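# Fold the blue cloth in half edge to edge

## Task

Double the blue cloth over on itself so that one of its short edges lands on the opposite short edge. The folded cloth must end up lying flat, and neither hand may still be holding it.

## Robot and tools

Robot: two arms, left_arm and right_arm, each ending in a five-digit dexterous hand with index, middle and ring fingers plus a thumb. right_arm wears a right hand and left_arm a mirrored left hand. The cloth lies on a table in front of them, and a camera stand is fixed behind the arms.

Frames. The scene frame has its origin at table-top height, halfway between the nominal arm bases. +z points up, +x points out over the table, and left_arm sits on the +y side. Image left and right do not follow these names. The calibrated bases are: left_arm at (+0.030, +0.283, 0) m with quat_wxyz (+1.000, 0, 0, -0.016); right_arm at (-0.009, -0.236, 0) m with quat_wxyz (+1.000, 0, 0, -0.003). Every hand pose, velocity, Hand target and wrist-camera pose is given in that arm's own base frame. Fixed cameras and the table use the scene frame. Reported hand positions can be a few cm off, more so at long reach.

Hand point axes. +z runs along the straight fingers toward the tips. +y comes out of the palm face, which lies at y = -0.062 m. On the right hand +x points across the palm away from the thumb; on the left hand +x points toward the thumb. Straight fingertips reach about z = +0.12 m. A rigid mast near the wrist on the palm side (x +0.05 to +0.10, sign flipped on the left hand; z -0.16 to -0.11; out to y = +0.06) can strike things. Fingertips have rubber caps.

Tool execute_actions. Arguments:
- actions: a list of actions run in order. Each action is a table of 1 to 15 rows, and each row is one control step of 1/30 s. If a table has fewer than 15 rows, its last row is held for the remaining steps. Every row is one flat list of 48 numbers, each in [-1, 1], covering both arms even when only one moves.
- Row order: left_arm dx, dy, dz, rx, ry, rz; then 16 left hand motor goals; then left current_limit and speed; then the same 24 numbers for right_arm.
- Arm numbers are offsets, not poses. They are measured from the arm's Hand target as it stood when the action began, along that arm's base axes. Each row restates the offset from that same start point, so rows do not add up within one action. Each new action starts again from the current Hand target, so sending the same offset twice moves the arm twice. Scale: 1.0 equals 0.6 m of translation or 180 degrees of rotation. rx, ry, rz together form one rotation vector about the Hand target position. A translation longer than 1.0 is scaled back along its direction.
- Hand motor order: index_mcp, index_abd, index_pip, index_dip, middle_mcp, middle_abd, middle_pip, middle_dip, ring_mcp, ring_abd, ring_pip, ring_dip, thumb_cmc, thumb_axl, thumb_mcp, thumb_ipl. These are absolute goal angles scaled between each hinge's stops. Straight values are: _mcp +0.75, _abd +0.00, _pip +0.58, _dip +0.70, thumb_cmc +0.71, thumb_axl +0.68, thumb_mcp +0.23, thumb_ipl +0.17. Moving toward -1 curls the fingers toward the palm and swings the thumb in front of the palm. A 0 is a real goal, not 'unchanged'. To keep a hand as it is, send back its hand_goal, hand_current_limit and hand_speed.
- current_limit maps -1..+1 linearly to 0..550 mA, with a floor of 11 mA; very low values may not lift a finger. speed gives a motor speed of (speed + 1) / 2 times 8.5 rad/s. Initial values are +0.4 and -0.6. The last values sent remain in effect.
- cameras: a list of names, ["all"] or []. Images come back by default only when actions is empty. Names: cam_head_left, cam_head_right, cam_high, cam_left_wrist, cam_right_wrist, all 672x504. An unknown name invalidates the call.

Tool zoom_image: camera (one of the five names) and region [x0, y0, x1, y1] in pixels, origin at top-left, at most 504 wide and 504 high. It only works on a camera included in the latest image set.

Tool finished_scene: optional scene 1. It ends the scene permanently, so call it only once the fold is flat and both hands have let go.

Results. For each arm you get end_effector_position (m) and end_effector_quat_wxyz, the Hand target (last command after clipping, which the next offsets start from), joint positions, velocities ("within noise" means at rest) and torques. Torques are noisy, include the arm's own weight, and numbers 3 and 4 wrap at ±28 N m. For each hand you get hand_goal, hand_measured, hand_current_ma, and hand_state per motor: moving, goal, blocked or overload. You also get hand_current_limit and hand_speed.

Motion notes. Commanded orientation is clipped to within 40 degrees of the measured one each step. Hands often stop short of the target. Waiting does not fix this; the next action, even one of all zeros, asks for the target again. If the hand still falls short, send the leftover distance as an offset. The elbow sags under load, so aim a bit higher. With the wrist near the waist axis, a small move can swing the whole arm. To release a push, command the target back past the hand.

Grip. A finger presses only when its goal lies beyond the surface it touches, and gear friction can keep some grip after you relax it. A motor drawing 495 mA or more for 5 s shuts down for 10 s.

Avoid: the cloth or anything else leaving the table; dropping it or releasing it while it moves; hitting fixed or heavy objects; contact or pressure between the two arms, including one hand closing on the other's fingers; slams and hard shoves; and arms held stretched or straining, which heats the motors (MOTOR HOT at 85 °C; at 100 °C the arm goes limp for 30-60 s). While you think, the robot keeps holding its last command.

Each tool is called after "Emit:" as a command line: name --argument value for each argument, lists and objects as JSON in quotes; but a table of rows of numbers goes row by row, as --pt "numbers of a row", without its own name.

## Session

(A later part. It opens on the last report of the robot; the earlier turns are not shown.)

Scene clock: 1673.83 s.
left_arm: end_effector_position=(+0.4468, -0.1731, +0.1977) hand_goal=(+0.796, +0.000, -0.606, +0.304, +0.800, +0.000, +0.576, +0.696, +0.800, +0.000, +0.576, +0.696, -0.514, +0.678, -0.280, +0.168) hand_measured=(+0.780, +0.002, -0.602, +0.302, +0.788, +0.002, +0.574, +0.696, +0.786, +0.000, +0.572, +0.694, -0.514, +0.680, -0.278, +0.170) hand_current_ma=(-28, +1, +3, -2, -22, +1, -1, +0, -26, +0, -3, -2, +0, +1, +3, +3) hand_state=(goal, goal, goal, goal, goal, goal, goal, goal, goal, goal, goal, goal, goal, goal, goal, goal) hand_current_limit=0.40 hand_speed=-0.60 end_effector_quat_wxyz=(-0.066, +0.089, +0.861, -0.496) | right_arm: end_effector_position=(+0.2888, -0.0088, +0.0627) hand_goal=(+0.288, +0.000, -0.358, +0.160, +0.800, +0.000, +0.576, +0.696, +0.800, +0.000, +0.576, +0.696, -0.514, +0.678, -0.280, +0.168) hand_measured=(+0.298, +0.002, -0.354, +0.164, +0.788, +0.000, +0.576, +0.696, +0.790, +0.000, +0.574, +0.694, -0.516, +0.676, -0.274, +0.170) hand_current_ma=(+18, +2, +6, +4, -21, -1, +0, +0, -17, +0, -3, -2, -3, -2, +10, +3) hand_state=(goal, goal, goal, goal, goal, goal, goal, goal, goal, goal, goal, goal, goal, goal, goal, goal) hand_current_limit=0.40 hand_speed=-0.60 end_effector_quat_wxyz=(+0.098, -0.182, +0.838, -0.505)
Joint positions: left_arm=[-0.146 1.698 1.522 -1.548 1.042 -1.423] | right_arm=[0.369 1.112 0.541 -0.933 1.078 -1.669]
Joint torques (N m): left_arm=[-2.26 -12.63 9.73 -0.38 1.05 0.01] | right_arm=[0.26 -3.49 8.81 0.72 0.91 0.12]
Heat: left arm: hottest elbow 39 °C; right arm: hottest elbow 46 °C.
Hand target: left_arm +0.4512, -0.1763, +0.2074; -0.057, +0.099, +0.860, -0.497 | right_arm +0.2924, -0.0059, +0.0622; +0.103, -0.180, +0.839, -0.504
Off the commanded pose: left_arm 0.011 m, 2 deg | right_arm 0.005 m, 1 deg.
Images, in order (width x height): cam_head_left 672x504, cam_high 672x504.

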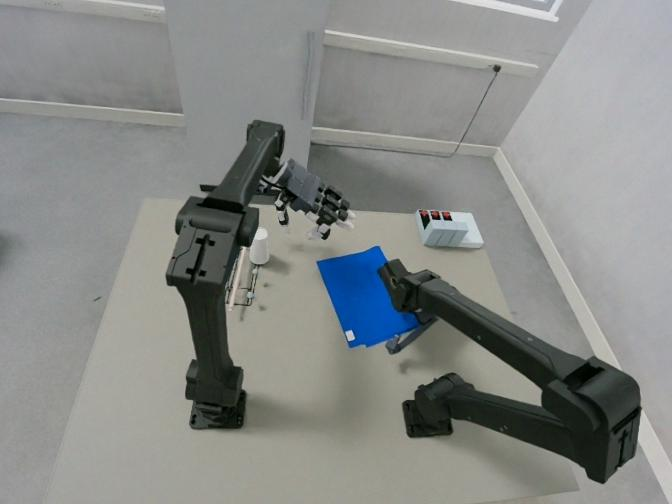

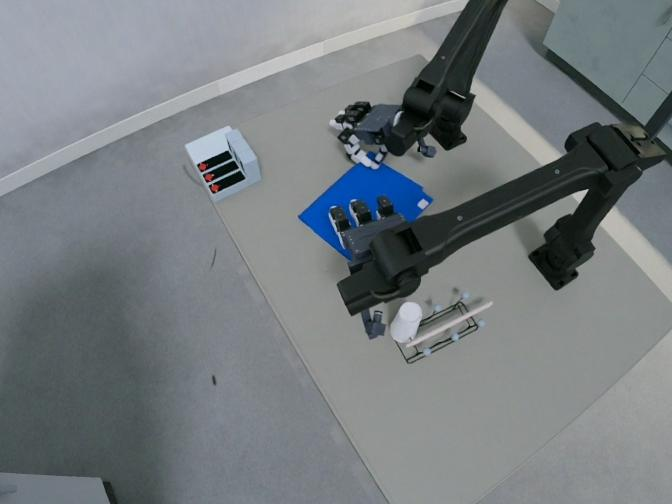

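Emit:
execute_actions --actions '[[[0,0,0,0,0,0,0.795,0,-0.606,0.304,0.8,0,0.576,0.696,0.8,0,0.576,0.696,-0.514,0.678,-0.281,0.168,0.4,-0.6,0,0,-0.05,0,0,0,0.288,0,-0.358,0.159,0.8,0,0.576,0.696,0.8,0,0.576,0.696,-0.514,0.678,-0.281,0.168,0.4,-0.6]],[[0,0,0,0,0,0,0.795,0,-0.606,0.304,0.8,0,0.576,0.696,0.8,0,0.576,0.696,-0.514,0.678,-0.281,0.168,0.4,-0.6,0,0,-0.035,0,0,0,0.288,0,-0.358,0.159,0.8,0,0.576,0.696,0.8,0,0.576,0.696,-0.514,0.678,-0.281,0.168,0.4,-0.6]],[[0,0,0,0,0,0,0.795,0,-0.606,0.304,0.8,0,0.576,0.696,0.8,0,0.576,0.696,-0.514,0.678,-0.281,0.168,0.4,-0.6,0.008,-0.027,0,0,0,0,0.288,0,-0.358,0.159,0.8,0,0.576,0.696,0.8,0,0.576,0.696,-0.514,0.678,-0.281,0.168,0.4,-0.6]],[[0,0,0,0,0,0,0.795,0,-0.606,0.304,0.8,0,0.576,0.696,0.8,0,0.576,0.696,-0.514,0.678,-0.281,0.168,0.4,-0.6,0.008,-0.027,0,0,0,0,0.288,0,-0.358,0.159,0.8,0,0.576,0.696,0.8,0,0.576,0.696,-0.514,0.678,-0.281,0.168,0.4,-0.6]]]' --cameras '["cam_high","cam_head_left"]'

Emit:
zoom_image --camera "cam_head_left" --region '[310, 240, 430, 360]'

Emit:
zoom_image --camera "cam_high" --region '[290, 130, 450, 290]'

Scene clock: 1692.00 s.
left_arm: end_effector_position=(+0.4468, -0.1731, +0.1977) hand_goal=(+0.796, +0.000, -0.606, +0.304, +0.800, +0.000, +0.576, +0.696, +0.800, +0.000, +0.576, +0.696, -0.514, +0.678, -0.280, +0.168) hand_measured=(+0.780, +0.002, -0.602, +0.302, +0.788, +0.002, +0.574, +0.696, +0.786, +0.000, +0.572, +0.694, -0.514, +0.680, -0.278, +0.170) hand_current_ma=(-28, +1, +3, -2, -22, +1, -1, +0, -26, +0, -3, -2, +0, +1, +3, +3) hand_state=(goal, goal, goal, goal, goal, goal, goal, goal, goal, goal, goal, goal, goal, goal, goal, goal) hand_current_limit=0.40 hand_speed=-0.60 end_effector_quat_wxyz=(-0.066, +0.089, +0.861, -0.496) | right_arm: end_effector_position=(+0.3173, -0.0291, +0.0254) hand_goal=(+0.288, +0.000, -0.358, +0.160, +0.800, +0.000, +0.576, +0.696, +0.800, +0.000, +0.576, +0.696, -0.514, +0.678, -0.280, +0.168) hand_measured=(+0.284, -0.004, -0.362, +0.160, +0.788, +0.000, +0.576, +0.696, +0.790, +0.000, +0.574, +0.694, -0.538, +0.660, -0.264, +0.176) hand_current_ma=(-7, -3, -4, +1, -21, -1, +0, +0, -18, +0, -3, -2, -52, -45, +45, +19) hand_state=(goal, goal, goal, goal, goal, goal, goal, goal, goal, goal, goal, goal, blocked, goal, goal, goal) hand_current_limit=0.40 hand_speed=-0.60 end_effector_quat_wxyz=(+0.130, -0.163, +0.839, -0.503)
Joint positions: left_arm=[-0.146 1.698 1.522 -1.548 1.042 -1.423] | right_arm=[0.257 1.189 0.447 -0.483 1.059 -1.9]
Joint torques (N m): left_arm=[-2.26 -12.63 9.73 -0.36 1.05 0.01] | right_arm=[-1.85 -3.55 5.85 0.87 0.63 -0.28]
Heat: left arm: hottest elbow 39 °C; right arm: hottest elbow 44 °C.
Hand target: left_arm +0.4512, -0.1763, +0.2074; -0.057, +0.099, +0.860, -0.497 | right_arm +0.3020, -0.0383, +0.0111; +0.103, -0.180, +0.839, -0.504
Off the commanded pose: left_arm 0.011 m, 2 deg | right_arm 0.023 m, 4 deg.
Images, in order (width x height): cam_head_left 672x504, cam_high 672x504.

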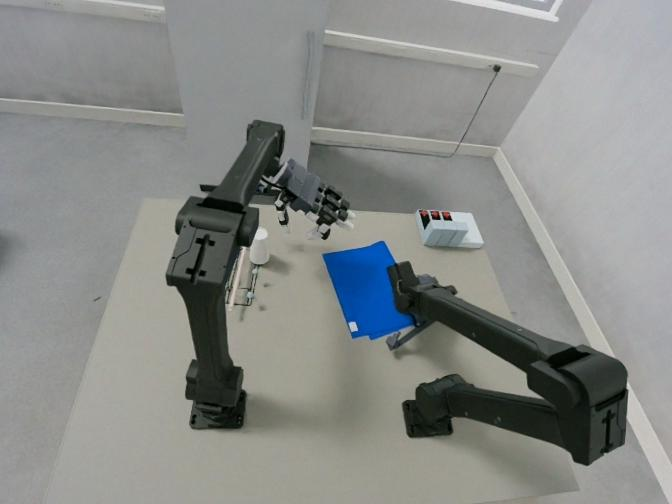

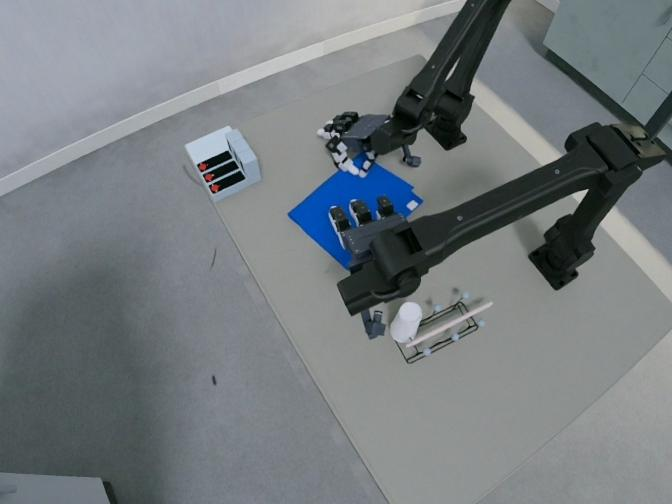

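Scaled by 4.200.

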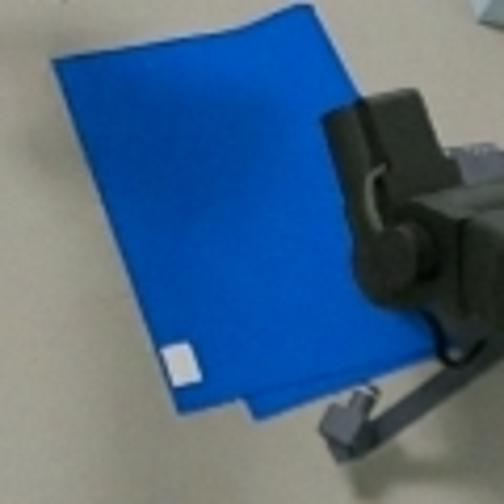

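Scaled by 3.150.

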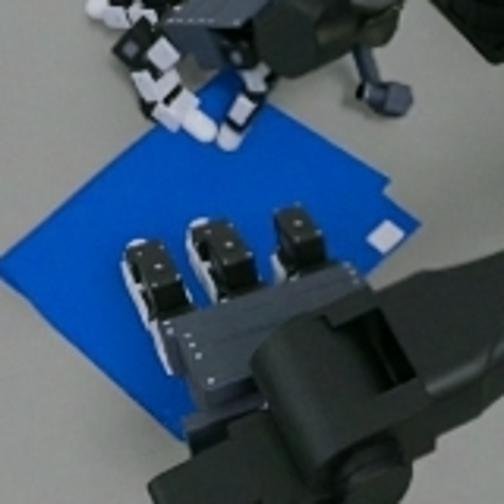

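Emit:
execute_actions --actions '[[[0,0,0,0,0,0,0.795,0,-0.606,0.304,0.8,0,0.576,0.696,0.8,0,0.576,0.696,-0.514,0.678,-0.281,0.168,0.4,-0.6,0,0,0.06,0,0,0,0.288,0,-0.358,0.159,0.8,0,0.576,0.696,0.8,0,0.576,0.696,-0.514,0.678,-0.281,0.168,0.4,-0.6]],[[0,0,0,0,0,0,0.795,0,-0.606,0.304,0.8,0,0.576,0.696,0.8,0,0.576,0.696,-0.514,0.678,-0.281,0.168,0.4,-0.6,0,0,0.06,0,0,0,0.795,0,-0.606,0.304,0.8,0,0.576,0.696,0.8,0,0.576,0.696,-0.514,0.678,-0.281,0.168,0.4,-0.6]],[[0,0,0,0,0,0,0.795,0,-0.606,0.304,0.8,0,0.576,0.696,0.8,0,0.576,0.696,-0.514,0.678,-0.281,0.168,0.4,-0.6,-0.0168,0.0631,0,0,0,0.0278,0.795,0,-0.606,0.304,0.8,0,0.576,0.696,0.8,0,0.576,0.696,-0.514,0.678,-0.281,0.168,0.4,-0.6]],[[0,0,0,0,0,0,0.795,0,-0.606,0.304,0.8,0,0.576,0.696,0.8,0,0.576,0.696,-0.514,0.678,-0.281,0.168,0.4,-0.6,-0.0168,0.0631,0,0,0,0.0278,0.795,0,-0.606,0.304,0.8,0,0.576,0.696,0.8,0,0.576,0.696,-0.514,0.678,-0.281,0.168,0.4,-0.6]],[[0,0,0,0,0,0,0.795,0,-0.606,0.304,0.8,0,0.576,0.696,0.8,0,0.576,0.696,-0.514,0.678,-0.281,0.168,0.4,-0.6,-0.0168,0.0631,0,0,0,0.0278,0.795,0,-0.606,0.304,0.8,0,0.576,0.696,0.8,0,0.576,0.696,-0.514,0.678,-0.281,0.168,0.4,-0.6]],[[0,0,0,0,0,0,0.795,0,-0.606,0.304,0.8,0,0.576,0.696,0.8,0,0.576,0.696,-0.514,0.678,-0.281,0.168,0.4,-0.6,-0.0168,0.0631,0,0,0,0.0278,0.795,0,-0.606,0.304,0.8,0,0.576,0.696,0.8,0,0.576,0.696,-0.514,0.678,-0.281,0.168,0.4,-0.6]],[[0,0,0,0,0,0,0.795,0,-0.606,0.304,0.8,0,0.576,0.696,0.8,0,0.576,0.696,-0.514,0.678,-0.281,0.168,0.4,-0.6,0,0,-0.05,0,0,0,0.795,0,-0.606,0.304,0.8,0,0.576,0.696,0.8,0,0.576,0.696,-0.514,0.678,-0.281,0.168,0.4,-0.6]]]' --cameras '["cam_high","cam_head_left"]'

Emit:
zoom_image --camera "cam_high" --region '[330, 130, 430, 230]'

Scene clock: 1729.33 s.
left_arm: end_effector_position=(+0.4468, -0.1731, +0.1977) hand_goal=(+0.796, +0.000, -0.606, +0.304, +0.800, +0.000, +0.576, +0.696, +0.800, +0.000, +0.576, +0.696, -0.514, +0.678, -0.280, +0.168) hand_measured=(+0.780, +0.002, -0.602, +0.302, +0.788, +0.002, +0.574, +0.696, +0.786, +0.000, +0.572, +0.694, -0.514, +0.680, -0.278, +0.170) hand_current_ma=(-28, +1, +3, -2, -22, +1, -1, +0, -26, +0, -3, -2, +0, +1, +3, +3) hand_state=(goal, goal, goal, goal, goal, goal, goal, goal, goal, goal, goal, goal, goal, goal, goal, goal) hand_current_limit=0.40 hand_speed=-0.60 end_effector_quat_wxyz=(-0.066, +0.089, +0.861, -0.496) | right_arm: end_effector_position=(+0.2606, +0.1107, +0.0554) hand_goal=(+0.796, +0.000, -0.606, +0.304, +0.800, +0.000, +0.576, +0.696, +0.800, +0.000, +0.576, +0.696, -0.514, +0.678, -0.280, +0.168) hand_measured=(+0.786, +0.000, -0.604, +0.302, +0.788, +0.000, +0.576, +0.696, +0.790, +0.000, +0.574, +0.694, -0.516, +0.676, -0.278, +0.170) hand_current_ma=(-19, +0, +3, -2, -21, -1, +0, +0, -18, +0, -3, -2, -3, -3, +3, +3) hand_state=(goal, goal, goal, goal, goal, goal, goal, goal, goal, goal, goal, goal, goal, goal, goal, goal) hand_current_limit=0.40 hand_speed=-0.60 end_effector_quat_wxyz=(+0.185, -0.325, +0.794, -0.478)
Joint positions: left_arm=[-0.146 1.698 1.522 -1.548 1.042 -1.423] | right_arm=[0.816 1.181 0.566 -1.064 1.074 -1.468]
Joint torques (N m): left_arm=[-2.2 -12.75 9.74 -0.39 1.05 0.01] | right_arm=[0.21 -3.66 7.83 0.5 1.04 0.18]
Heat: left arm: hottest elbow 39 °C; right arm: hottest elbow 39 °C.
Hand target: left_arm +0.4512, -0.1763, +0.2074; -0.057, +0.099, +0.860, -0.497 | right_arm +0.2618, +0.1132, +0.0533; +0.189, -0.323, +0.795, -0.478
Off the commanded pose: left_arm 0.011 m, 2 deg | right_arm 0.003 m, 1 deg.
Images, in order (width x height): cam_head_left 672x504, cam_high 672x504.

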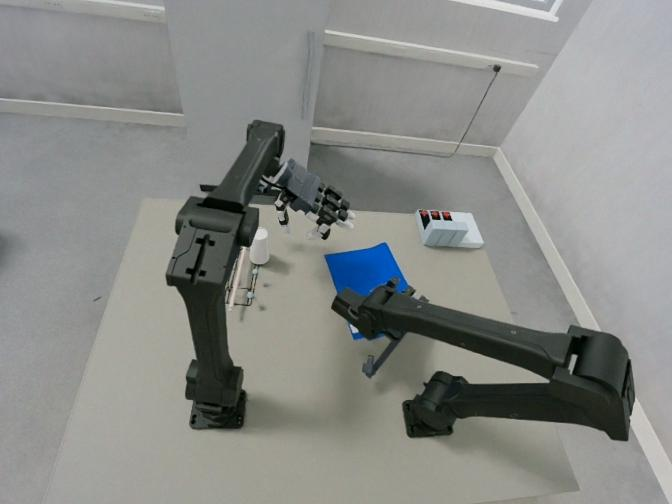

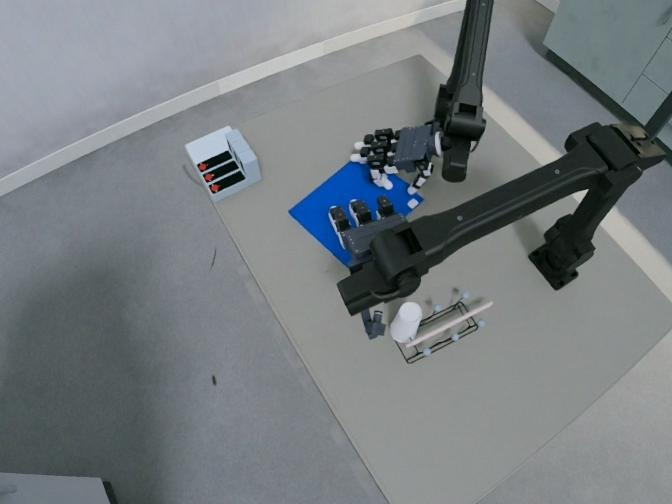

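Scaled by 5.040.

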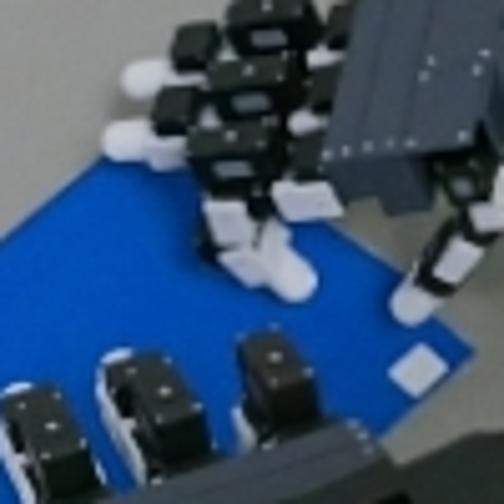

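Emit:
execute_actions --actions '[[[0,0,0,0,0,0,0.795,0,-0.606,0.304,0.8,0,0.576,0.696,0.8,0,0.576,0.696,-0.514,0.678,-0.281,0.168,0.4,-0.6,0,0,-0.05,0,0,0,0.795,0,-0.606,0.304,0.8,0,0.576,0.696,0.8,0,0.576,0.696,-0.514,0.678,-0.281,0.168,0.4,-0.6]],[[0,0,0,0,0,0,0.795,0,-0.606,0.304,0.8,0,0.576,0.696,0.8,0,0.576,0.696,-0.514,0.678,-0.281,0.168,0.4,-0.6,0,0,-0.035,0,0,0,0.795,0,-0.606,0.304,0.8,0,0.576,0.696,0.8,0,0.576,0.696,-0.514,0.678,-0.281,0.168,0.4,-0.6]],[[0,0,0,0,0,0,0.795,0,-0.606,0.304,0.8,0,0.576,0.696,0.8,0,0.576,0.696,-0.514,0.678,-0.281,0.168,0.4,-0.6,0,0,0,0,0,0,0.541,0,-0.482,0.232,0.8,0,0.576,0.696,0.8,0,0.576,0.696,-0.514,0.678,-0.281,0.168,0.5,-0.85]],[[0,0,0,0,0,0,0.795,0,-0.606,0.304,0.8,0,0.576,0.696,0.8,0,0.576,0.696,-0.514,0.678,-0.281,0.168,0.4,-0.6,0,0,0,0,0,0,0.541,0,-0.482,0.232,0.8,0,0.576,0.696,0.8,0,0.576,0.696,-0.514,0.678,-0.281,0.168,0.5,-0.85]]]' --cameras '["cam_high","cam_right_wrist"]'

Emit:
zoom_image --camera "cam_high" --region '[330, 130, 430, 230]'

Scene clock: 1750.37 s.
left_arm: end_effector_position=(+0.4468, -0.1731, +0.1977) hand_goal=(+0.796, +0.000, -0.606, +0.304, +0.800, +0.000, +0.576, +0.696, +0.800, +0.000, +0.576, +0.696, -0.514, +0.678, -0.280, +0.168) hand_measured=(+0.780, +0.002, -0.602, +0.302, +0.788, +0.002, +0.574, +0.696, +0.786, +0.000, +0.572, +0.694, -0.514, +0.680, -0.278, +0.170) hand_current_ma=(-28, +1, +3, -2, -22, +1, -1, +0, -26, +0, -3, -2, +0, +1, +3, +3) hand_state=(goal, goal, goal, goal, goal, goal, goal, goal, goal, goal, goal, goal, goal, goal, goal, goal) hand_current_limit=0.40 hand_speed=-0.60 end_effector_quat_wxyz=(-0.066, +0.089, +0.861, -0.496) | right_arm: end_effector_position=(+0.2721, +0.1178, +0.0235) hand_goal=(+0.542, +0.000, -0.482, +0.232, +0.800, +0.000, +0.576, +0.696, +0.800, +0.000, +0.576, +0.696, -0.514, +0.678, -0.280, +0.168) hand_measured=(+0.608, -0.002, -0.502, +0.220, +0.788, +0.000, +0.576, +0.696, +0.790, +0.000, +0.574, +0.694, -0.586, +0.636, -0.278, +0.168) hand_current_ma=(+216, -2, -41, -21, -21, -1, +0, +0, -18, +0, -3, -2, -228, -138, +1, +0) hand_state=(blocked, goal, goal, goal, goal, goal, goal, goal, goal, goal, goal, goal, blocked, blocked, goal, goal) hand_current_limit=0.50 hand_speed=-0.85 end_effector_quat_wxyz=(+0.212, -0.310, +0.792, -0.481)
Joint positions: left_arm=[-0.146 1.698 1.522 -1.548 1.042 -1.423] | right_arm=[0.822 1.277 0.518 -0.881 1.107 -1.452]
Joint torques (N m): left_arm=[-2.14 -12.63 9.72 -0.38 1.05 0.01] | right_arm=[-0.44 -1.9 5.38 0.87 -0.11 0.06]
Heat: left arm: hottest elbow 39 °C; right arm: hottest elbow 37 °C.
Hand target: left_arm +0.4512, -0.1763, +0.2074; -0.057, +0.099, +0.860, -0.497 | right_arm +0.2617, +0.1131, +0.0023; +0.189, -0.323, +0.795, -0.478
Off the commanded pose: left_arm 0.011 m, 2 deg | right_arm 0.024 m, 3 deg.
camera_calibration:
cam_right_wrist: T_world_to_cam=[[0.371043, 0.763903, -0.527995, -0.147848], [-0.109108, 0.600508, 0.79214, -0.123988], [0.922183, -0.236309, 0.306163, -0.113996], [0, 0, 0, 1]] pos_world=[0.146455, 0.160458, 0.0550542]
Images, in order (width x height): cam_high 672x504, cam_right_wrist 672x504.

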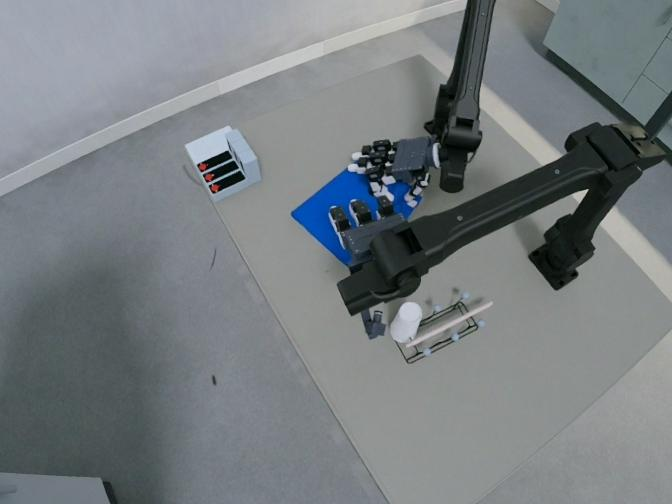

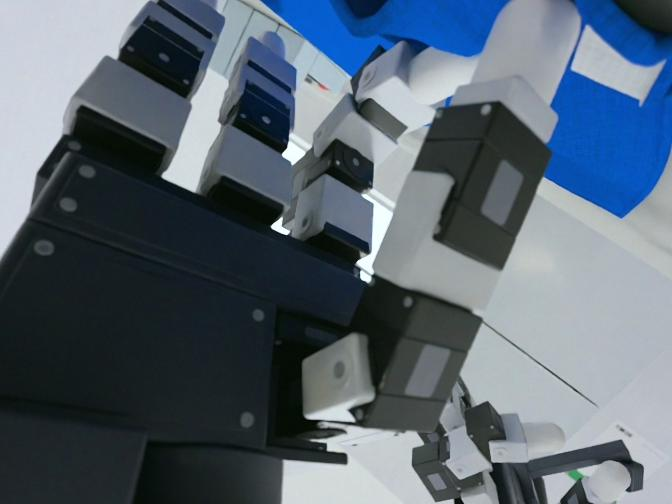

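Scaled by 5.040.

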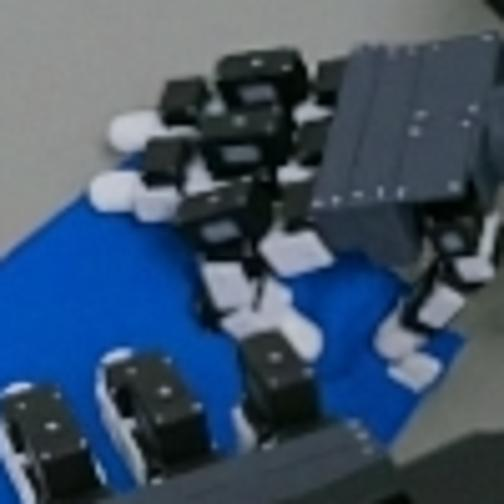

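Emit:
execute_actions --actions '[[[0,0,0,0,0,0,0.795,0,-0.606,0.304,0.8,0,0.576,0.696,0.8,0,0.576,0.696,-0.514,0.678,-0.281,0.168,0.4,-0.6,0,0,0,0,0,0,0.41,0,-0.42,0.195,0.8,0,0.576,0.696,0.8,0,0.576,0.696,-0.514,0.678,-0.281,0.168,0.5,-0.85]],[[0,0,0,0,0,0,0.795,0,-0.606,0.304,0.8,0,0.576,0.696,0.8,0,0.576,0.696,-0.514,0.678,-0.281,0.168,0.4,-0.6,0,0,0,0,0,0,0.288,0,-0.358,0.159,0.8,0,0.576,0.696,0.8,0,0.576,0.696,-0.514,0.678,-0.281,0.168,0.5,-0.85]],[[0,0,0,0,0,0,0.795,0,-0.606,0.304,0.8,0,0.576,0.696,0.8,0,0.576,0.696,-0.514,0.678,-0.281,0.168,0.4,-0.6,0,0,0,0,0,0,0.1,0,-0.33,0.13,0.8,0,0.576,0.696,0.8,0,0.576,0.696,-0.514,0.678,-0.3,0.168,0.5,-0.85]]]' --cameras '["cam_head_left","cam_right_wrist","cam_high"]'

Scene clock: 1799.17 s.
left_arm: end_effector_position=(+0.4468, -0.1731, +0.1977) hand_goal=(+0.796, +0.000, -0.606, +0.304, +0.800, +0.000, +0.576, +0.696, +0.800, +0.000, +0.576, +0.696, -0.514, +0.678, -0.280, +0.168) hand_measured=(+0.780, +0.002, -0.602, +0.302, +0.788, +0.002, +0.574, +0.696, +0.786, +0.000, +0.572, +0.694, -0.514, +0.680, -0.278, +0.170) hand_current_ma=(-28, +1, +3, -2, -22, +1, -1, +0, -26, +0, -3, -2, +0, +1, +3, +3) hand_state=(goal, goal, goal, goal, goal, goal, goal, goal, goal, goal, goal, goal, goal, goal, goal, goal) hand_current_limit=0.40 hand_speed=-0.60 end_effector_quat_wxyz=(-0.066, +0.089, +0.861, -0.496) | right_arm: end_effector_position=(+0.2734, +0.1180, +0.0239) hand_goal=(+0.100, +0.000, -0.330, +0.130, +0.800, +0.000, +0.576, +0.696, +0.800, +0.000, +0.576, +0.696, -0.514, +0.678, -0.300, +0.168) hand_measured=(+0.352, -0.002, -0.340, +0.116, +0.788, +0.000, +0.576, +0.696, +0.790, +0.000, +0.574, +0.694, -0.586, +0.636, -0.278, +0.170) hand_current_ma=(+412, -1, -16, -25, -21, -1, +0, +0, -18, +0, -3, -2, -228, -138, +65, +4) hand_state=(blocked, goal, goal, goal, goal, goal, goal, goal, goal, goal, goal, goal, blocked, blocked, blocked, goal) hand_current_limit=0.50 hand_speed=-0.85 end_effector_quat_wxyz=(+0.215, -0.306, +0.792, -0.482)
Joint positions: left_arm=[-0.146 1.698 1.522 -1.548 1.042 -1.423] | right_arm=[0.822 1.278 0.518 -0.878 1.111 -1.445]
Joint torques (N m): left_arm=[-2.2 -12.69 9.7 -0.36 1.05 0.02] | right_arm=[-0.21 -1.9 5.27 0.77 -0.27 -0.02]
Heat: left arm: hottest elbow 39 °C; right arm: hottest elbow 35 °C.
Hand target: left_arm +0.4512, -0.1763, +0.2074; -0.057, +0.099, +0.860, -0.497 | right_arm +0.2617, +0.1131, +0.0022; +0.189, -0.323, +0.794, -0.478
Off the commanded pose: left_arm 0.011 m, 2 deg | right_arm 0.025 m, 4 deg.
camera_calibration:
cam_right_wrist: T_world_to_cam=[[0.377457, 0.763805, -0.523573, -0.150103], [-0.11391, 0.5994, 0.792303, -0.122831], [0.918995, -0.23942, 0.313253, -0.114134], [0, 0, 0, 1]] pos_world=[0.147554, 0.160949, 0.054482]
Images, in order (width x height): cam_head_left 672x504, cam_high 672x504, cam_right_wrist 672x504.

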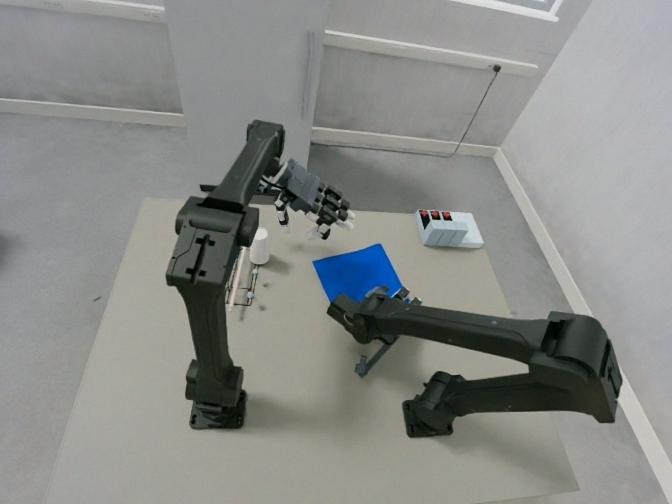

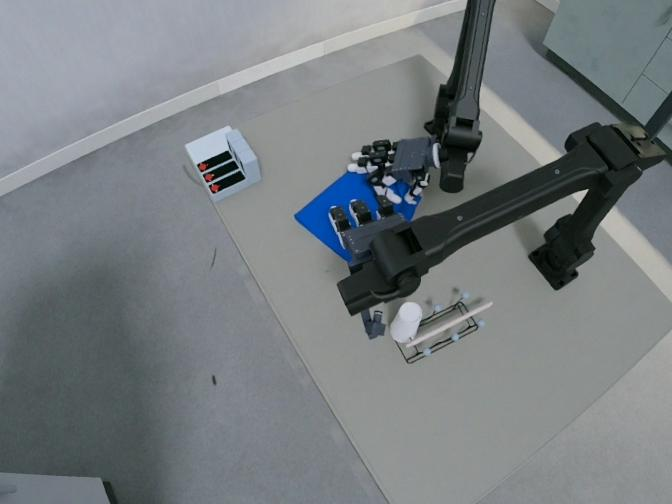

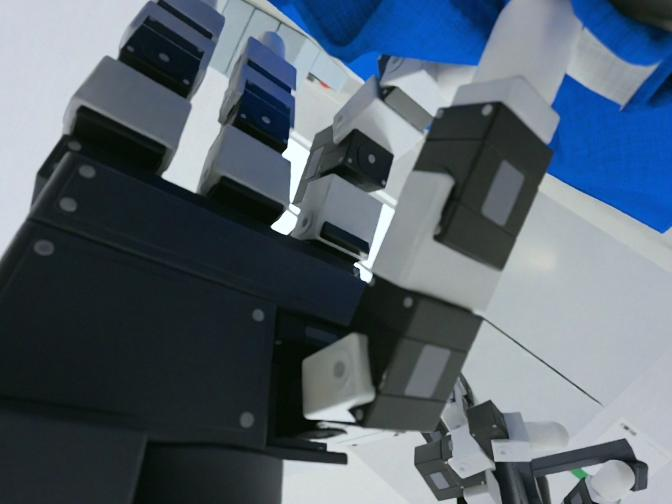

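Emit:
zoom_image --camera "cam_right_wrist" --region '[340, 0, 672, 250]'

Emit:
execute_actions --actions '[[[0,0,0,0,0,0,0.795,0,-0.606,0.304,0.8,0,0.576,0.696,0.8,0,0.576,0.696,-0.514,0.678,-0.281,0.168,0.4,-0.6,0.0,0,0.05,0,0,0,0.1,0,-0.33,0.13,0.8,0,0.576,0.696,0.8,0,0.576,0.696,-0.514,0.678,-0.3,0.168,0.5,-0.85]],[[0,0,0,0,0,0,0.795,0,-0.606,0.304,0.8,0,0.576,0.696,0.8,0,0.576,0.696,-0.514,0.678,-0.281,0.168,0.4,-0.6,0.01,-0.01,0.06,0,0,0,0.1,0,-0.33,0.13,0.8,0,0.576,0.696,0.8,0,0.576,0.696,-0.514,0.678,-0.3,0.168,0.5,-0.85]]]' --cameras '["cam_head_left","cam_right_wrist","cam_high"]'

Scaled by 1.518.

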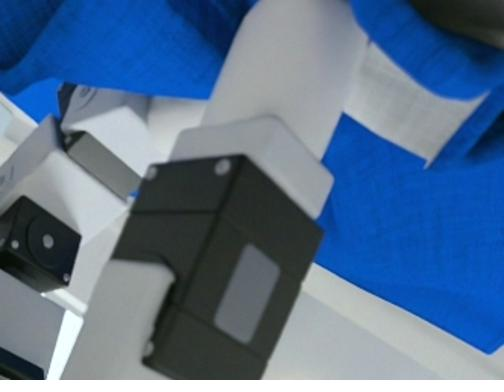

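Scene clock: 1808.87 s.
left_arm: end_effector_position=(+0.4468, -0.1731, +0.1977) hand_goal=(+0.796, +0.000, -0.606, +0.304, +0.800, +0.000, +0.576, +0.696, +0.800, +0.000, +0.576, +0.696, -0.514, +0.678, -0.280, +0.168) hand_measured=(+0.780, +0.002, -0.602, +0.302, +0.788, +0.002, +0.574, +0.696, +0.786, +0.000, +0.572, +0.694, -0.514, +0.680, -0.278, +0.170) hand_current_ma=(-28, +1, +3, -2, -22, +1, -1, +0, -26, +0, -3, -2, +0, +1, +3, +3) hand_state=(goal, goal, goal, goal, goal, goal, goal, goal, goal, goal, goal, goal, goal, goal, goal, goal) hand_current_limit=0.40 hand_speed=-0.60 end_effector_quat_wxyz=(-0.066, +0.089, +0.861, -0.496) | right_arm: end_effector_position=(+0.2569, +0.0977, +0.0541) hand_goal=(+0.100, +0.000, -0.330, +0.130, +0.800, +0.000, +0.576, +0.696, +0.800, +0.000, +0.576, +0.696, -0.514, +0.678, -0.300, +0.168) hand_measured=(+0.240, +0.010, -0.292, +0.144, +0.788, +0.000, +0.576, +0.696, +0.790, +0.000, +0.574, +0.694, -0.560, +0.656, -0.262, +0.184) hand_current_ma=(+412, +12, +93, +28, -21, -1, +0, +0, -18, +0, -3, -2, -124, -62, +138, +47) hand_state=(blocked, goal, blocked, goal, goal, goal, goal, goal, goal, goal, goal, goal, blocked, blocked, blocked, goal) hand_current_limit=0.50 hand_speed=-0.85 end_effector_quat_wxyz=(+0.180, -0.328, +0.791, -0.484)
Joint positions: left_arm=[-0.146 1.698 1.522 -1.548 1.042 -1.423] | right_arm=[0.794 1.15 0.538 -1.045 1.084 -1.512]
Joint torques (N m): left_arm=[-2.14 -12.63 9.73 -0.38 1.04 0.01] | right_arm=[-0.97 -4.89 11.58 -0.05 0.78 -0.14]
Heat: left arm: hottest elbow 39 °C; right arm: hottest elbow 35 °C.
Hand target: left_arm +0.4512, -0.1763, +0.2074; -0.057, +0.099, +0.860, -0.497 | right_arm +0.2676, +0.1070, +0.0682; +0.189, -0.323, +0.795, -0.478
Off the commanded pose: left_arm 0.011 m, 2 deg | right_arm 0.020 m, 1 deg.
camera_calibration:
cam_right_wrist: T_world_to_cam=[[0.336022, 0.744403, -0.577022, -0.0971411], [-0.0552096, 0.627159, 0.776932, -0.153404], [0.940235, -0.229209, 0.251837, -0.116414], [0, 0, 0, 1]] pos_world=[0.133629, 0.141838, 0.0924499]
Images, in order (width x height): cam_head_left 672x504, cam_high 672x504, cam_right_wrist 672x504.

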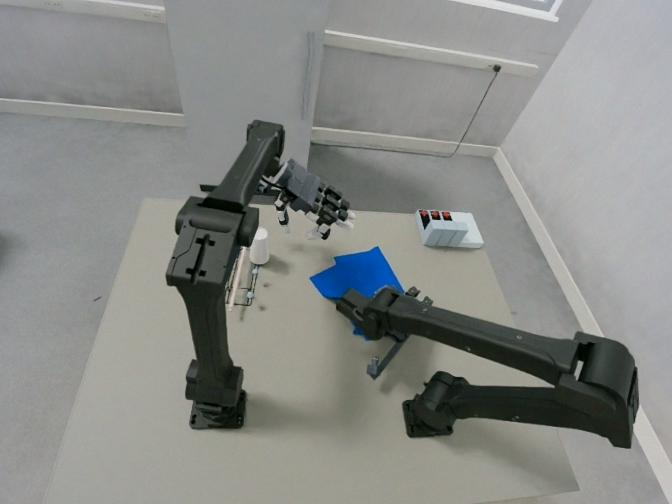

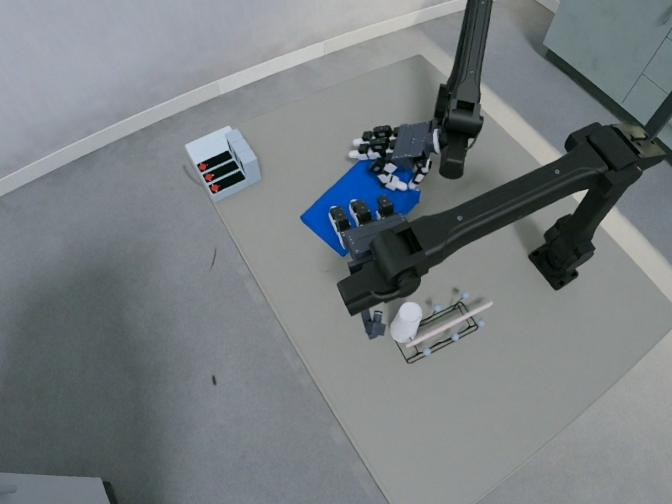

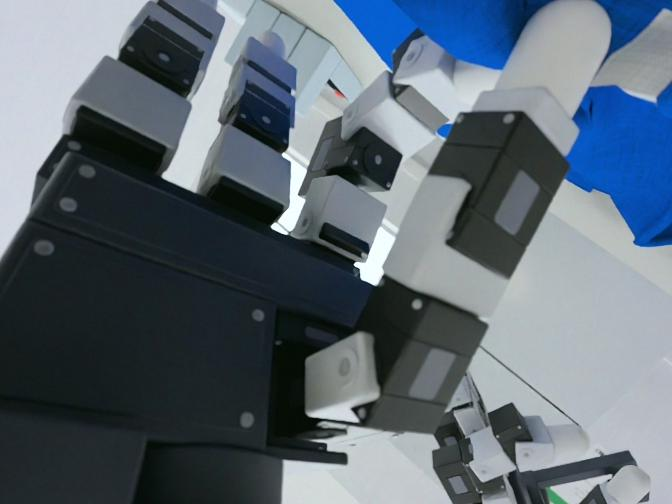

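Emit:
zoom_image --camera "cam_head_left" --region '[280, 220, 460, 390]'

Emit:
zoom_image --camera "cam_high" --region '[270, 120, 470, 290]'

Emit:
zoom_image --camera "cam_right_wrist" --region '[340, 0, 672, 250]'

Scaled by 2.800.

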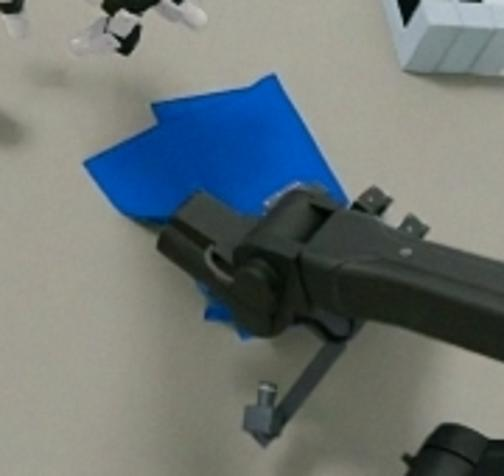

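Scaled by 2.520.

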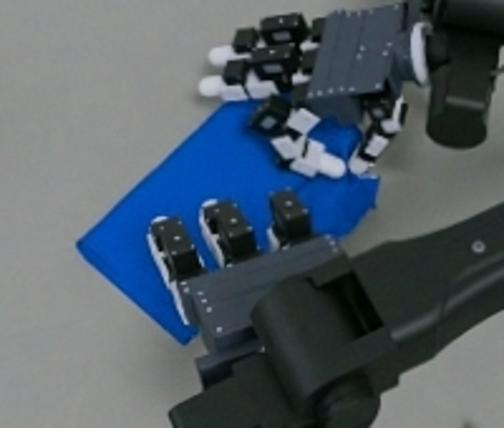

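Scaled by 1.518.

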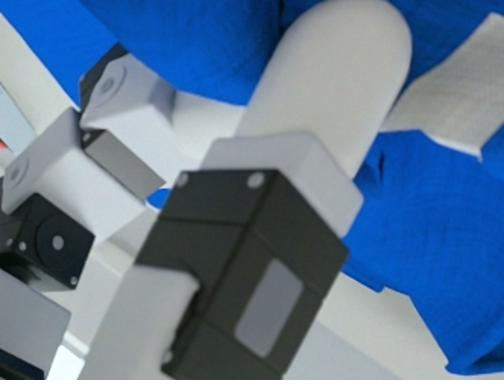

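Emit:
execute_actions --actions '[[[0.04,0.08,0.08,0,0,0,0.795,0,-0.606,0.304,0.8,0,0.576,0.696,0.8,0,0.576,0.696,-0.514,0.678,-0.281,0.168,0.4,-0.6,0.0,0,0.0,0,0,0,0.1,0,-0.33,0.13,0.8,0,0.576,0.696,0.8,0,0.576,0.696,-0.514,0.678,-0.3,0.168,0.5,-0.85]]]' --cameras '["all"]'

Emit:
zoom_image --camera "cam_head_left" --region '[290, 220, 440, 350]'

Emit:
zoom_image --camera "cam_high" --region '[270, 120, 470, 290]'

Scene clock: 1850.37 s.
left_arm: end_effector_position=(+0.4666, -0.1262, +0.2377) hand_goal=(+0.796, +0.000, -0.606, +0.304, +0.800, +0.000, +0.576, +0.696, +0.800, +0.000, +0.576, +0.696, -0.514, +0.678, -0.280, +0.168) hand_measured=(+0.780, +0.002, -0.602, +0.302, +0.788, +0.002, +0.574, +0.696, +0.786, +0.000, +0.572, +0.694, -0.514, +0.680, -0.278, +0.170) hand_current_ma=(-28, +1, +3, -2, -22, +1, -1, +0, -26, +0, -3, -2, +0, +1, +3, +3) hand_state=(goal, goal, goal, goal, goal, goal, goal, goal, goal, goal, goal, goal, goal, goal, goal, goal) hand_current_limit=0.40 hand_speed=-0.60 end_effector_quat_wxyz=(-0.039, +0.064, +0.868, -0.490) | right_arm: end_effector_position=(+0.2568, +0.0977, +0.0541) hand_goal=(+0.100, +0.000, -0.330, +0.130, +0.800, +0.000, +0.576, +0.696, +0.800, +0.000, +0.576, +0.696, -0.514, +0.678, -0.300, +0.168) hand_measured=(+0.240, +0.010, -0.292, +0.144, +0.788, +0.000, +0.576, +0.696, +0.790, +0.000, +0.574, +0.694, -0.560, +0.656, -0.262, +0.184) hand_current_ma=(+412, +12, +93, +28, -21, -1, +0, +0, -18, +0, -3, -2, -124, -62, +138, +47) hand_state=(blocked, goal, blocked, goal, goal, goal, goal, goal, goal, goal, goal, goal, blocked, blocked, blocked, goal) hand_current_limit=0.50 hand_speed=-0.85 end_effector_quat_wxyz=(+0.180, -0.328, +0.791, -0.484)
Joint positions: left_arm=[-0.051 1.698 1.634 -1.674 1.02 -1.38] | right_arm=[0.794 1.15 0.538 -1.045 1.083 -1.512]
Joint torques (N m): left_arm=[-2.32 -13.1 11.56 -0.42 0.85 0.01] | right_arm=[-0.85 -4.78 11.63 -0.05 0.81 -0.13]
Heat: left arm: hottest elbow 39 °C; right arm: hottest elbow 37 °C.
Hand target: left_arm +0.4753, -0.1284, +0.2554; -0.057, +0.099, +0.860, -0.497 | right_arm +0.2676, +0.1070, +0.0682; +0.189, -0.323, +0.795, -0.478
Off the commanded pose: left_arm 0.020 m, 5 deg | right_arm 0.020 m, 2 deg.
joint sent to its limit (left arm) — joint 4 (wrist pitch), lower limit. The joint targets are off in orientation, not in position.
camera_calibration:
cam_left_wrist: T_world_to_cam=[[0.720239, -0.41355, 0.556985, -0.557357], [-0.333847, 0.497182, 0.800847, -0.0340235], [-0.608113, -0.762749, 0.220028, 0.254583], [0, 0, 0, 1]] pos_world=[0.544887, -0.0193964, 0.281672]
cam_right_wrist: T_world_to_cam=[[0.335367, 0.744399, -0.577407, -0.0969117], [-0.054909, 0.627305, 0.776836, -0.153398], [0.940486, -0.228821, 0.251252, -0.116377], [0, 0, 0, 1]] pos_world=[0.133529, 0.141739, 0.0924477]

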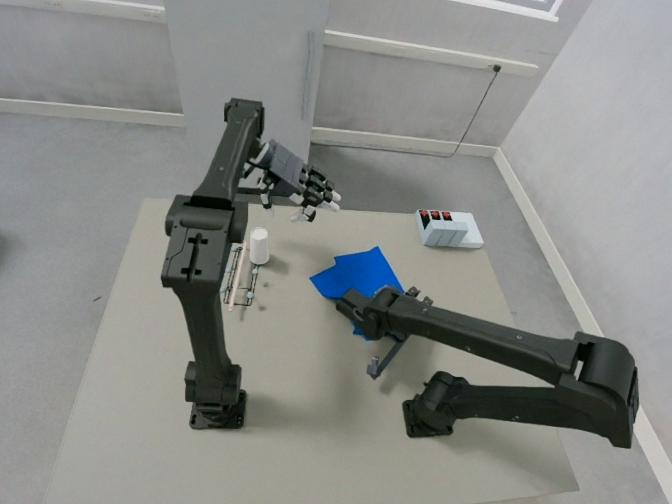

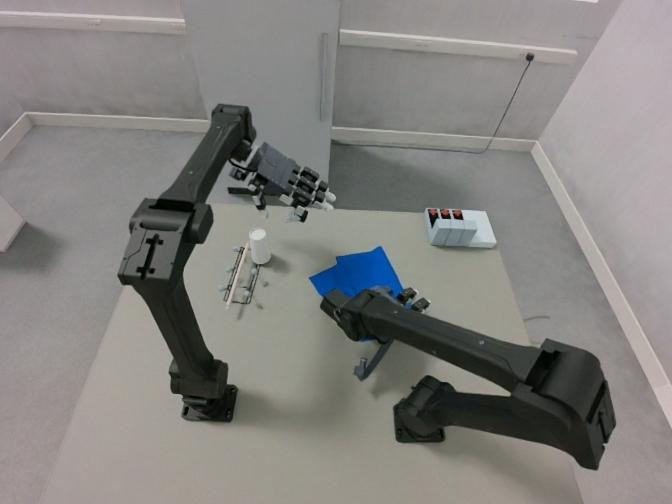

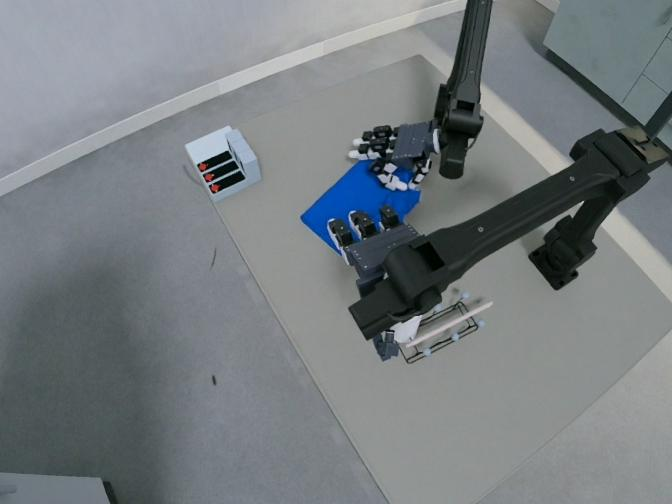

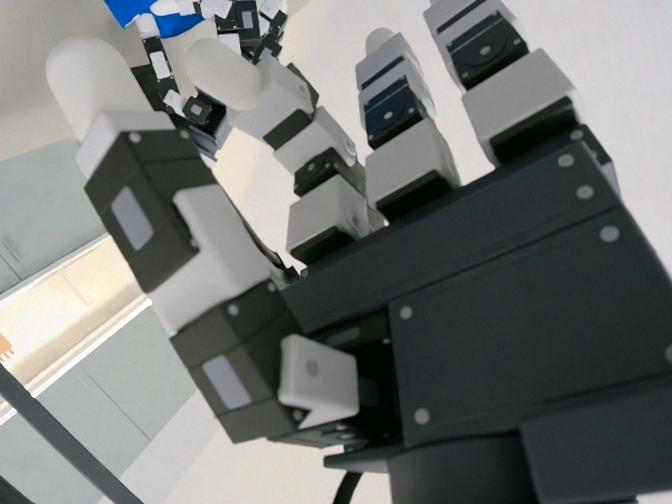

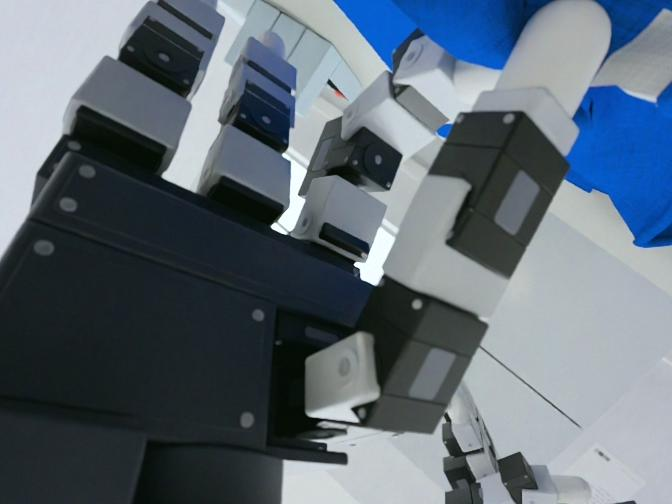

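Scaled by 3.360.

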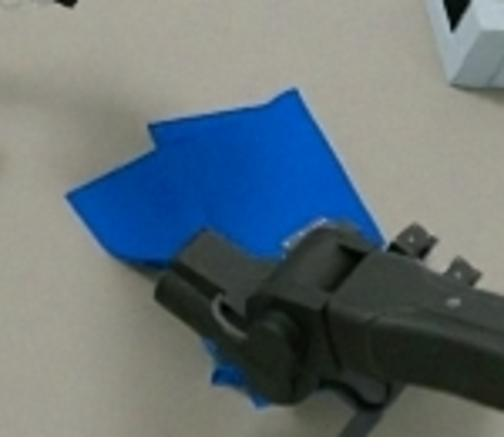

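Scaled by 2.520.

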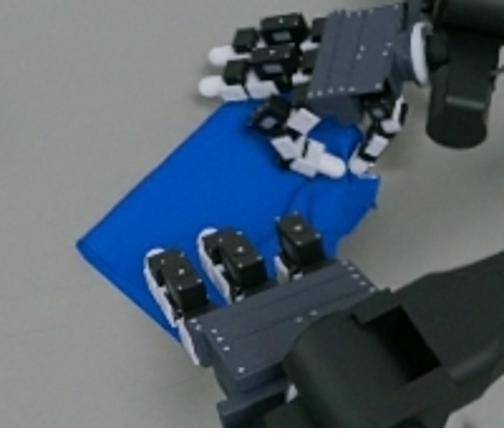

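Emit:
execute_actions --actions '[[[-0.0232,-0.0556,-0.0452,0,0,-0.0167,0.795,0,-0.606,0.304,0.8,0,0.576,0.696,0.8,0,0.576,0.696,-0.514,0.678,-0.281,0.168,0.4,-0.6,0.0,0,0.0,0,0,0,0.1,0,-0.33,0.13,0.8,0,0.576,0.696,0.8,0,0.576,0.696,-0.514,0.678,-0.3,0.168,0.5,-0.85]],[[-0.0232,-0.0556,-0.0452,0,0,-0.0167,0.795,0,-0.606,0.304,0.8,0,0.576,0.696,0.8,0,0.576,0.696,-0.514,0.678,-0.281,0.168,0.4,-0.6,0.0,0,0.0,0,0,0,0.1,0,-0.33,0.13,0.8,0,0.576,0.696,0.8,0,0.576,0.696,-0.514,0.678,-0.3,0.168,0.5,-0.85]],[[-0.0232,-0.0556,-0.0452,0,0,-0.0167,0.795,0,-0.606,0.304,0.8,0,0.576,0.696,0.8,0,0.576,0.696,-0.514,0.678,-0.281,0.168,0.4,-0.6,0.0,0,0.0,0,0,0,0.1,0,-0.33,0.13,0.8,0,0.576,0.696,0.8,0,0.576,0.696,-0.514,0.678,-0.3,0.168,0.5,-0.85]],[[-0.0232,-0.0556,-0.0452,0,0,-0.0167,0.795,0,-0.606,0.304,0.8,0,0.576,0.696,0.8,0,0.576,0.696,-0.514,0.678,-0.281,0.168,0.4,-0.6,0.0,0,0.0,0,0,0,0.1,0,-0.33,0.13,0.8,0,0.576,0.696,0.8,0,0.576,0.696,-0.514,0.678,-0.3,0.168,0.5,-0.85]],[[-0.0232,-0.0556,-0.0452,0,0,-0.0167,0.795,0,-0.606,0.304,0.8,0,0.576,0.696,0.8,0,0.576,0.696,-0.514,0.678,-0.281,0.168,0.4,-0.6,0.0,0,0.0,0,0,0,0.1,0,-0.33,0.13,0.8,0,0.576,0.696,0.8,0,0.576,0.696,-0.514,0.678,-0.3,0.168,0.5,-0.85]]]' --cameras '["cam_head_left","cam_left_wrist"]'

Emit:
zoom_image --camera "cam_head_left" --region '[290, 220, 440, 350]'

Scene clock: 1892.20 s.
left_arm: end_effector_position=(+0.4022, -0.2952, +0.1255) hand_goal=(+0.796, +0.000, -0.606, +0.304, +0.800, +0.000, +0.576, +0.696, +0.800, +0.000, +0.576, +0.696, -0.514, +0.678, -0.280, +0.168) hand_measured=(+0.780, +0.002, -0.602, +0.302, +0.788, +0.002, +0.574, +0.696, +0.786, +0.000, +0.572, +0.694, -0.514, +0.680, -0.278, +0.170) hand_current_ma=(-28, +1, +3, -2, -22, +1, -1, +0, -26, +0, -3, -2, +0, +1, +3, +3) hand_state=(goal, goal, goal, goal, goal, goal, goal, goal, goal, goal, goal, goal, goal, goal, goal, goal) hand_current_limit=0.40 hand_speed=-0.60 end_effector_quat_wxyz=(-0.119, +0.218, +0.839, -0.484) | right_arm: end_effector_position=(+0.2568, +0.0977, +0.0541) hand_goal=(+0.100, +0.000, -0.330, +0.130, +0.800, +0.000, +0.576, +0.696, +0.800, +0.000, +0.576, +0.696, -0.514, +0.678, -0.300, +0.168) hand_measured=(+0.240, +0.010, -0.292, +0.144, +0.788, +0.000, +0.576, +0.696, +0.790, +0.000, +0.574, +0.694, -0.560, +0.656, -0.262, +0.184) hand_current_ma=(+412, +12, +93, +28, -21, -1, +0, +0, -18, +0, -3, -2, -124, -62, +138, +47) hand_state=(blocked, goal, blocked, goal, goal, goal, goal, goal, goal, goal, goal, goal, blocked, blocked, blocked, goal) hand_current_limit=0.50 hand_speed=-0.85 end_effector_quat_wxyz=(+0.180, -0.328, +0.791, -0.484)
Joint positions: left_arm=[-0.419 1.779 1.439 -1.36 1.04 -1.408] | right_arm=[0.794 1.15 0.538 -1.045 1.083 -1.512]
Joint torques (N m): left_arm=[-1.55 -11.46 7.88 0.27 1.16 -0.2] | right_arm=[-0.73 -4.66 11.59 -0.08 0.79 -0.15]
Heat: left arm: hottest elbow 41 °C; right arm: hottest elbow 39 °C.
Hand target: left_arm +0.4057, -0.2950, +0.1197; -0.122, +0.211, +0.840, -0.485 | right_arm +0.2676, +0.1070, +0.0682; +0.189, -0.323, +0.795, -0.478
Off the commanded pose: left_arm 0.007 m, 1 deg | right_arm 0.020 m, 2 deg.
camera_calibration:
cam_left_wrist: T_world_to_cam=[[0.529455, -0.624118, 0.574591, -0.506019], [-0.147721, 0.599139, 0.786899, 0.07545], [-0.835378, -0.501507, 0.225022, 0.279091], [0, 0, 0, 1]] pos_world=[0.512206, -0.221054, 0.16858]
Images, in order (width x height): cam_head_left 672x504, cam_left_wrist 672x504.

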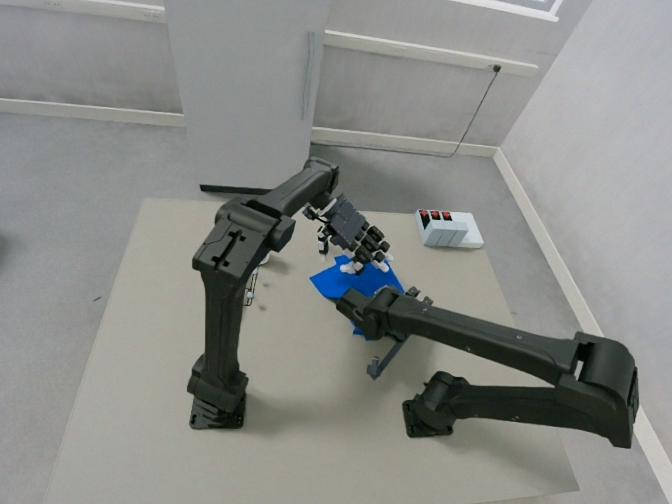

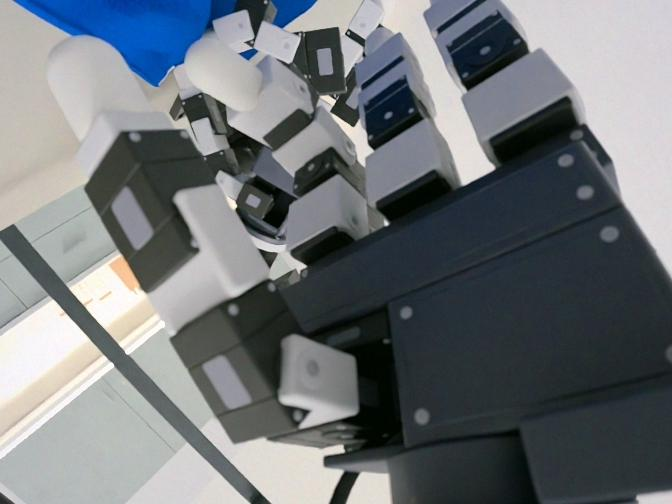

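Scaled by 3.360.

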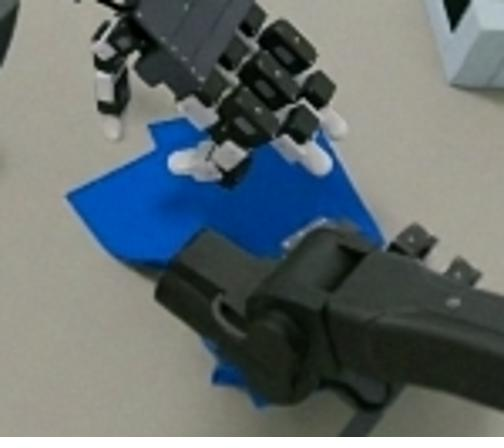

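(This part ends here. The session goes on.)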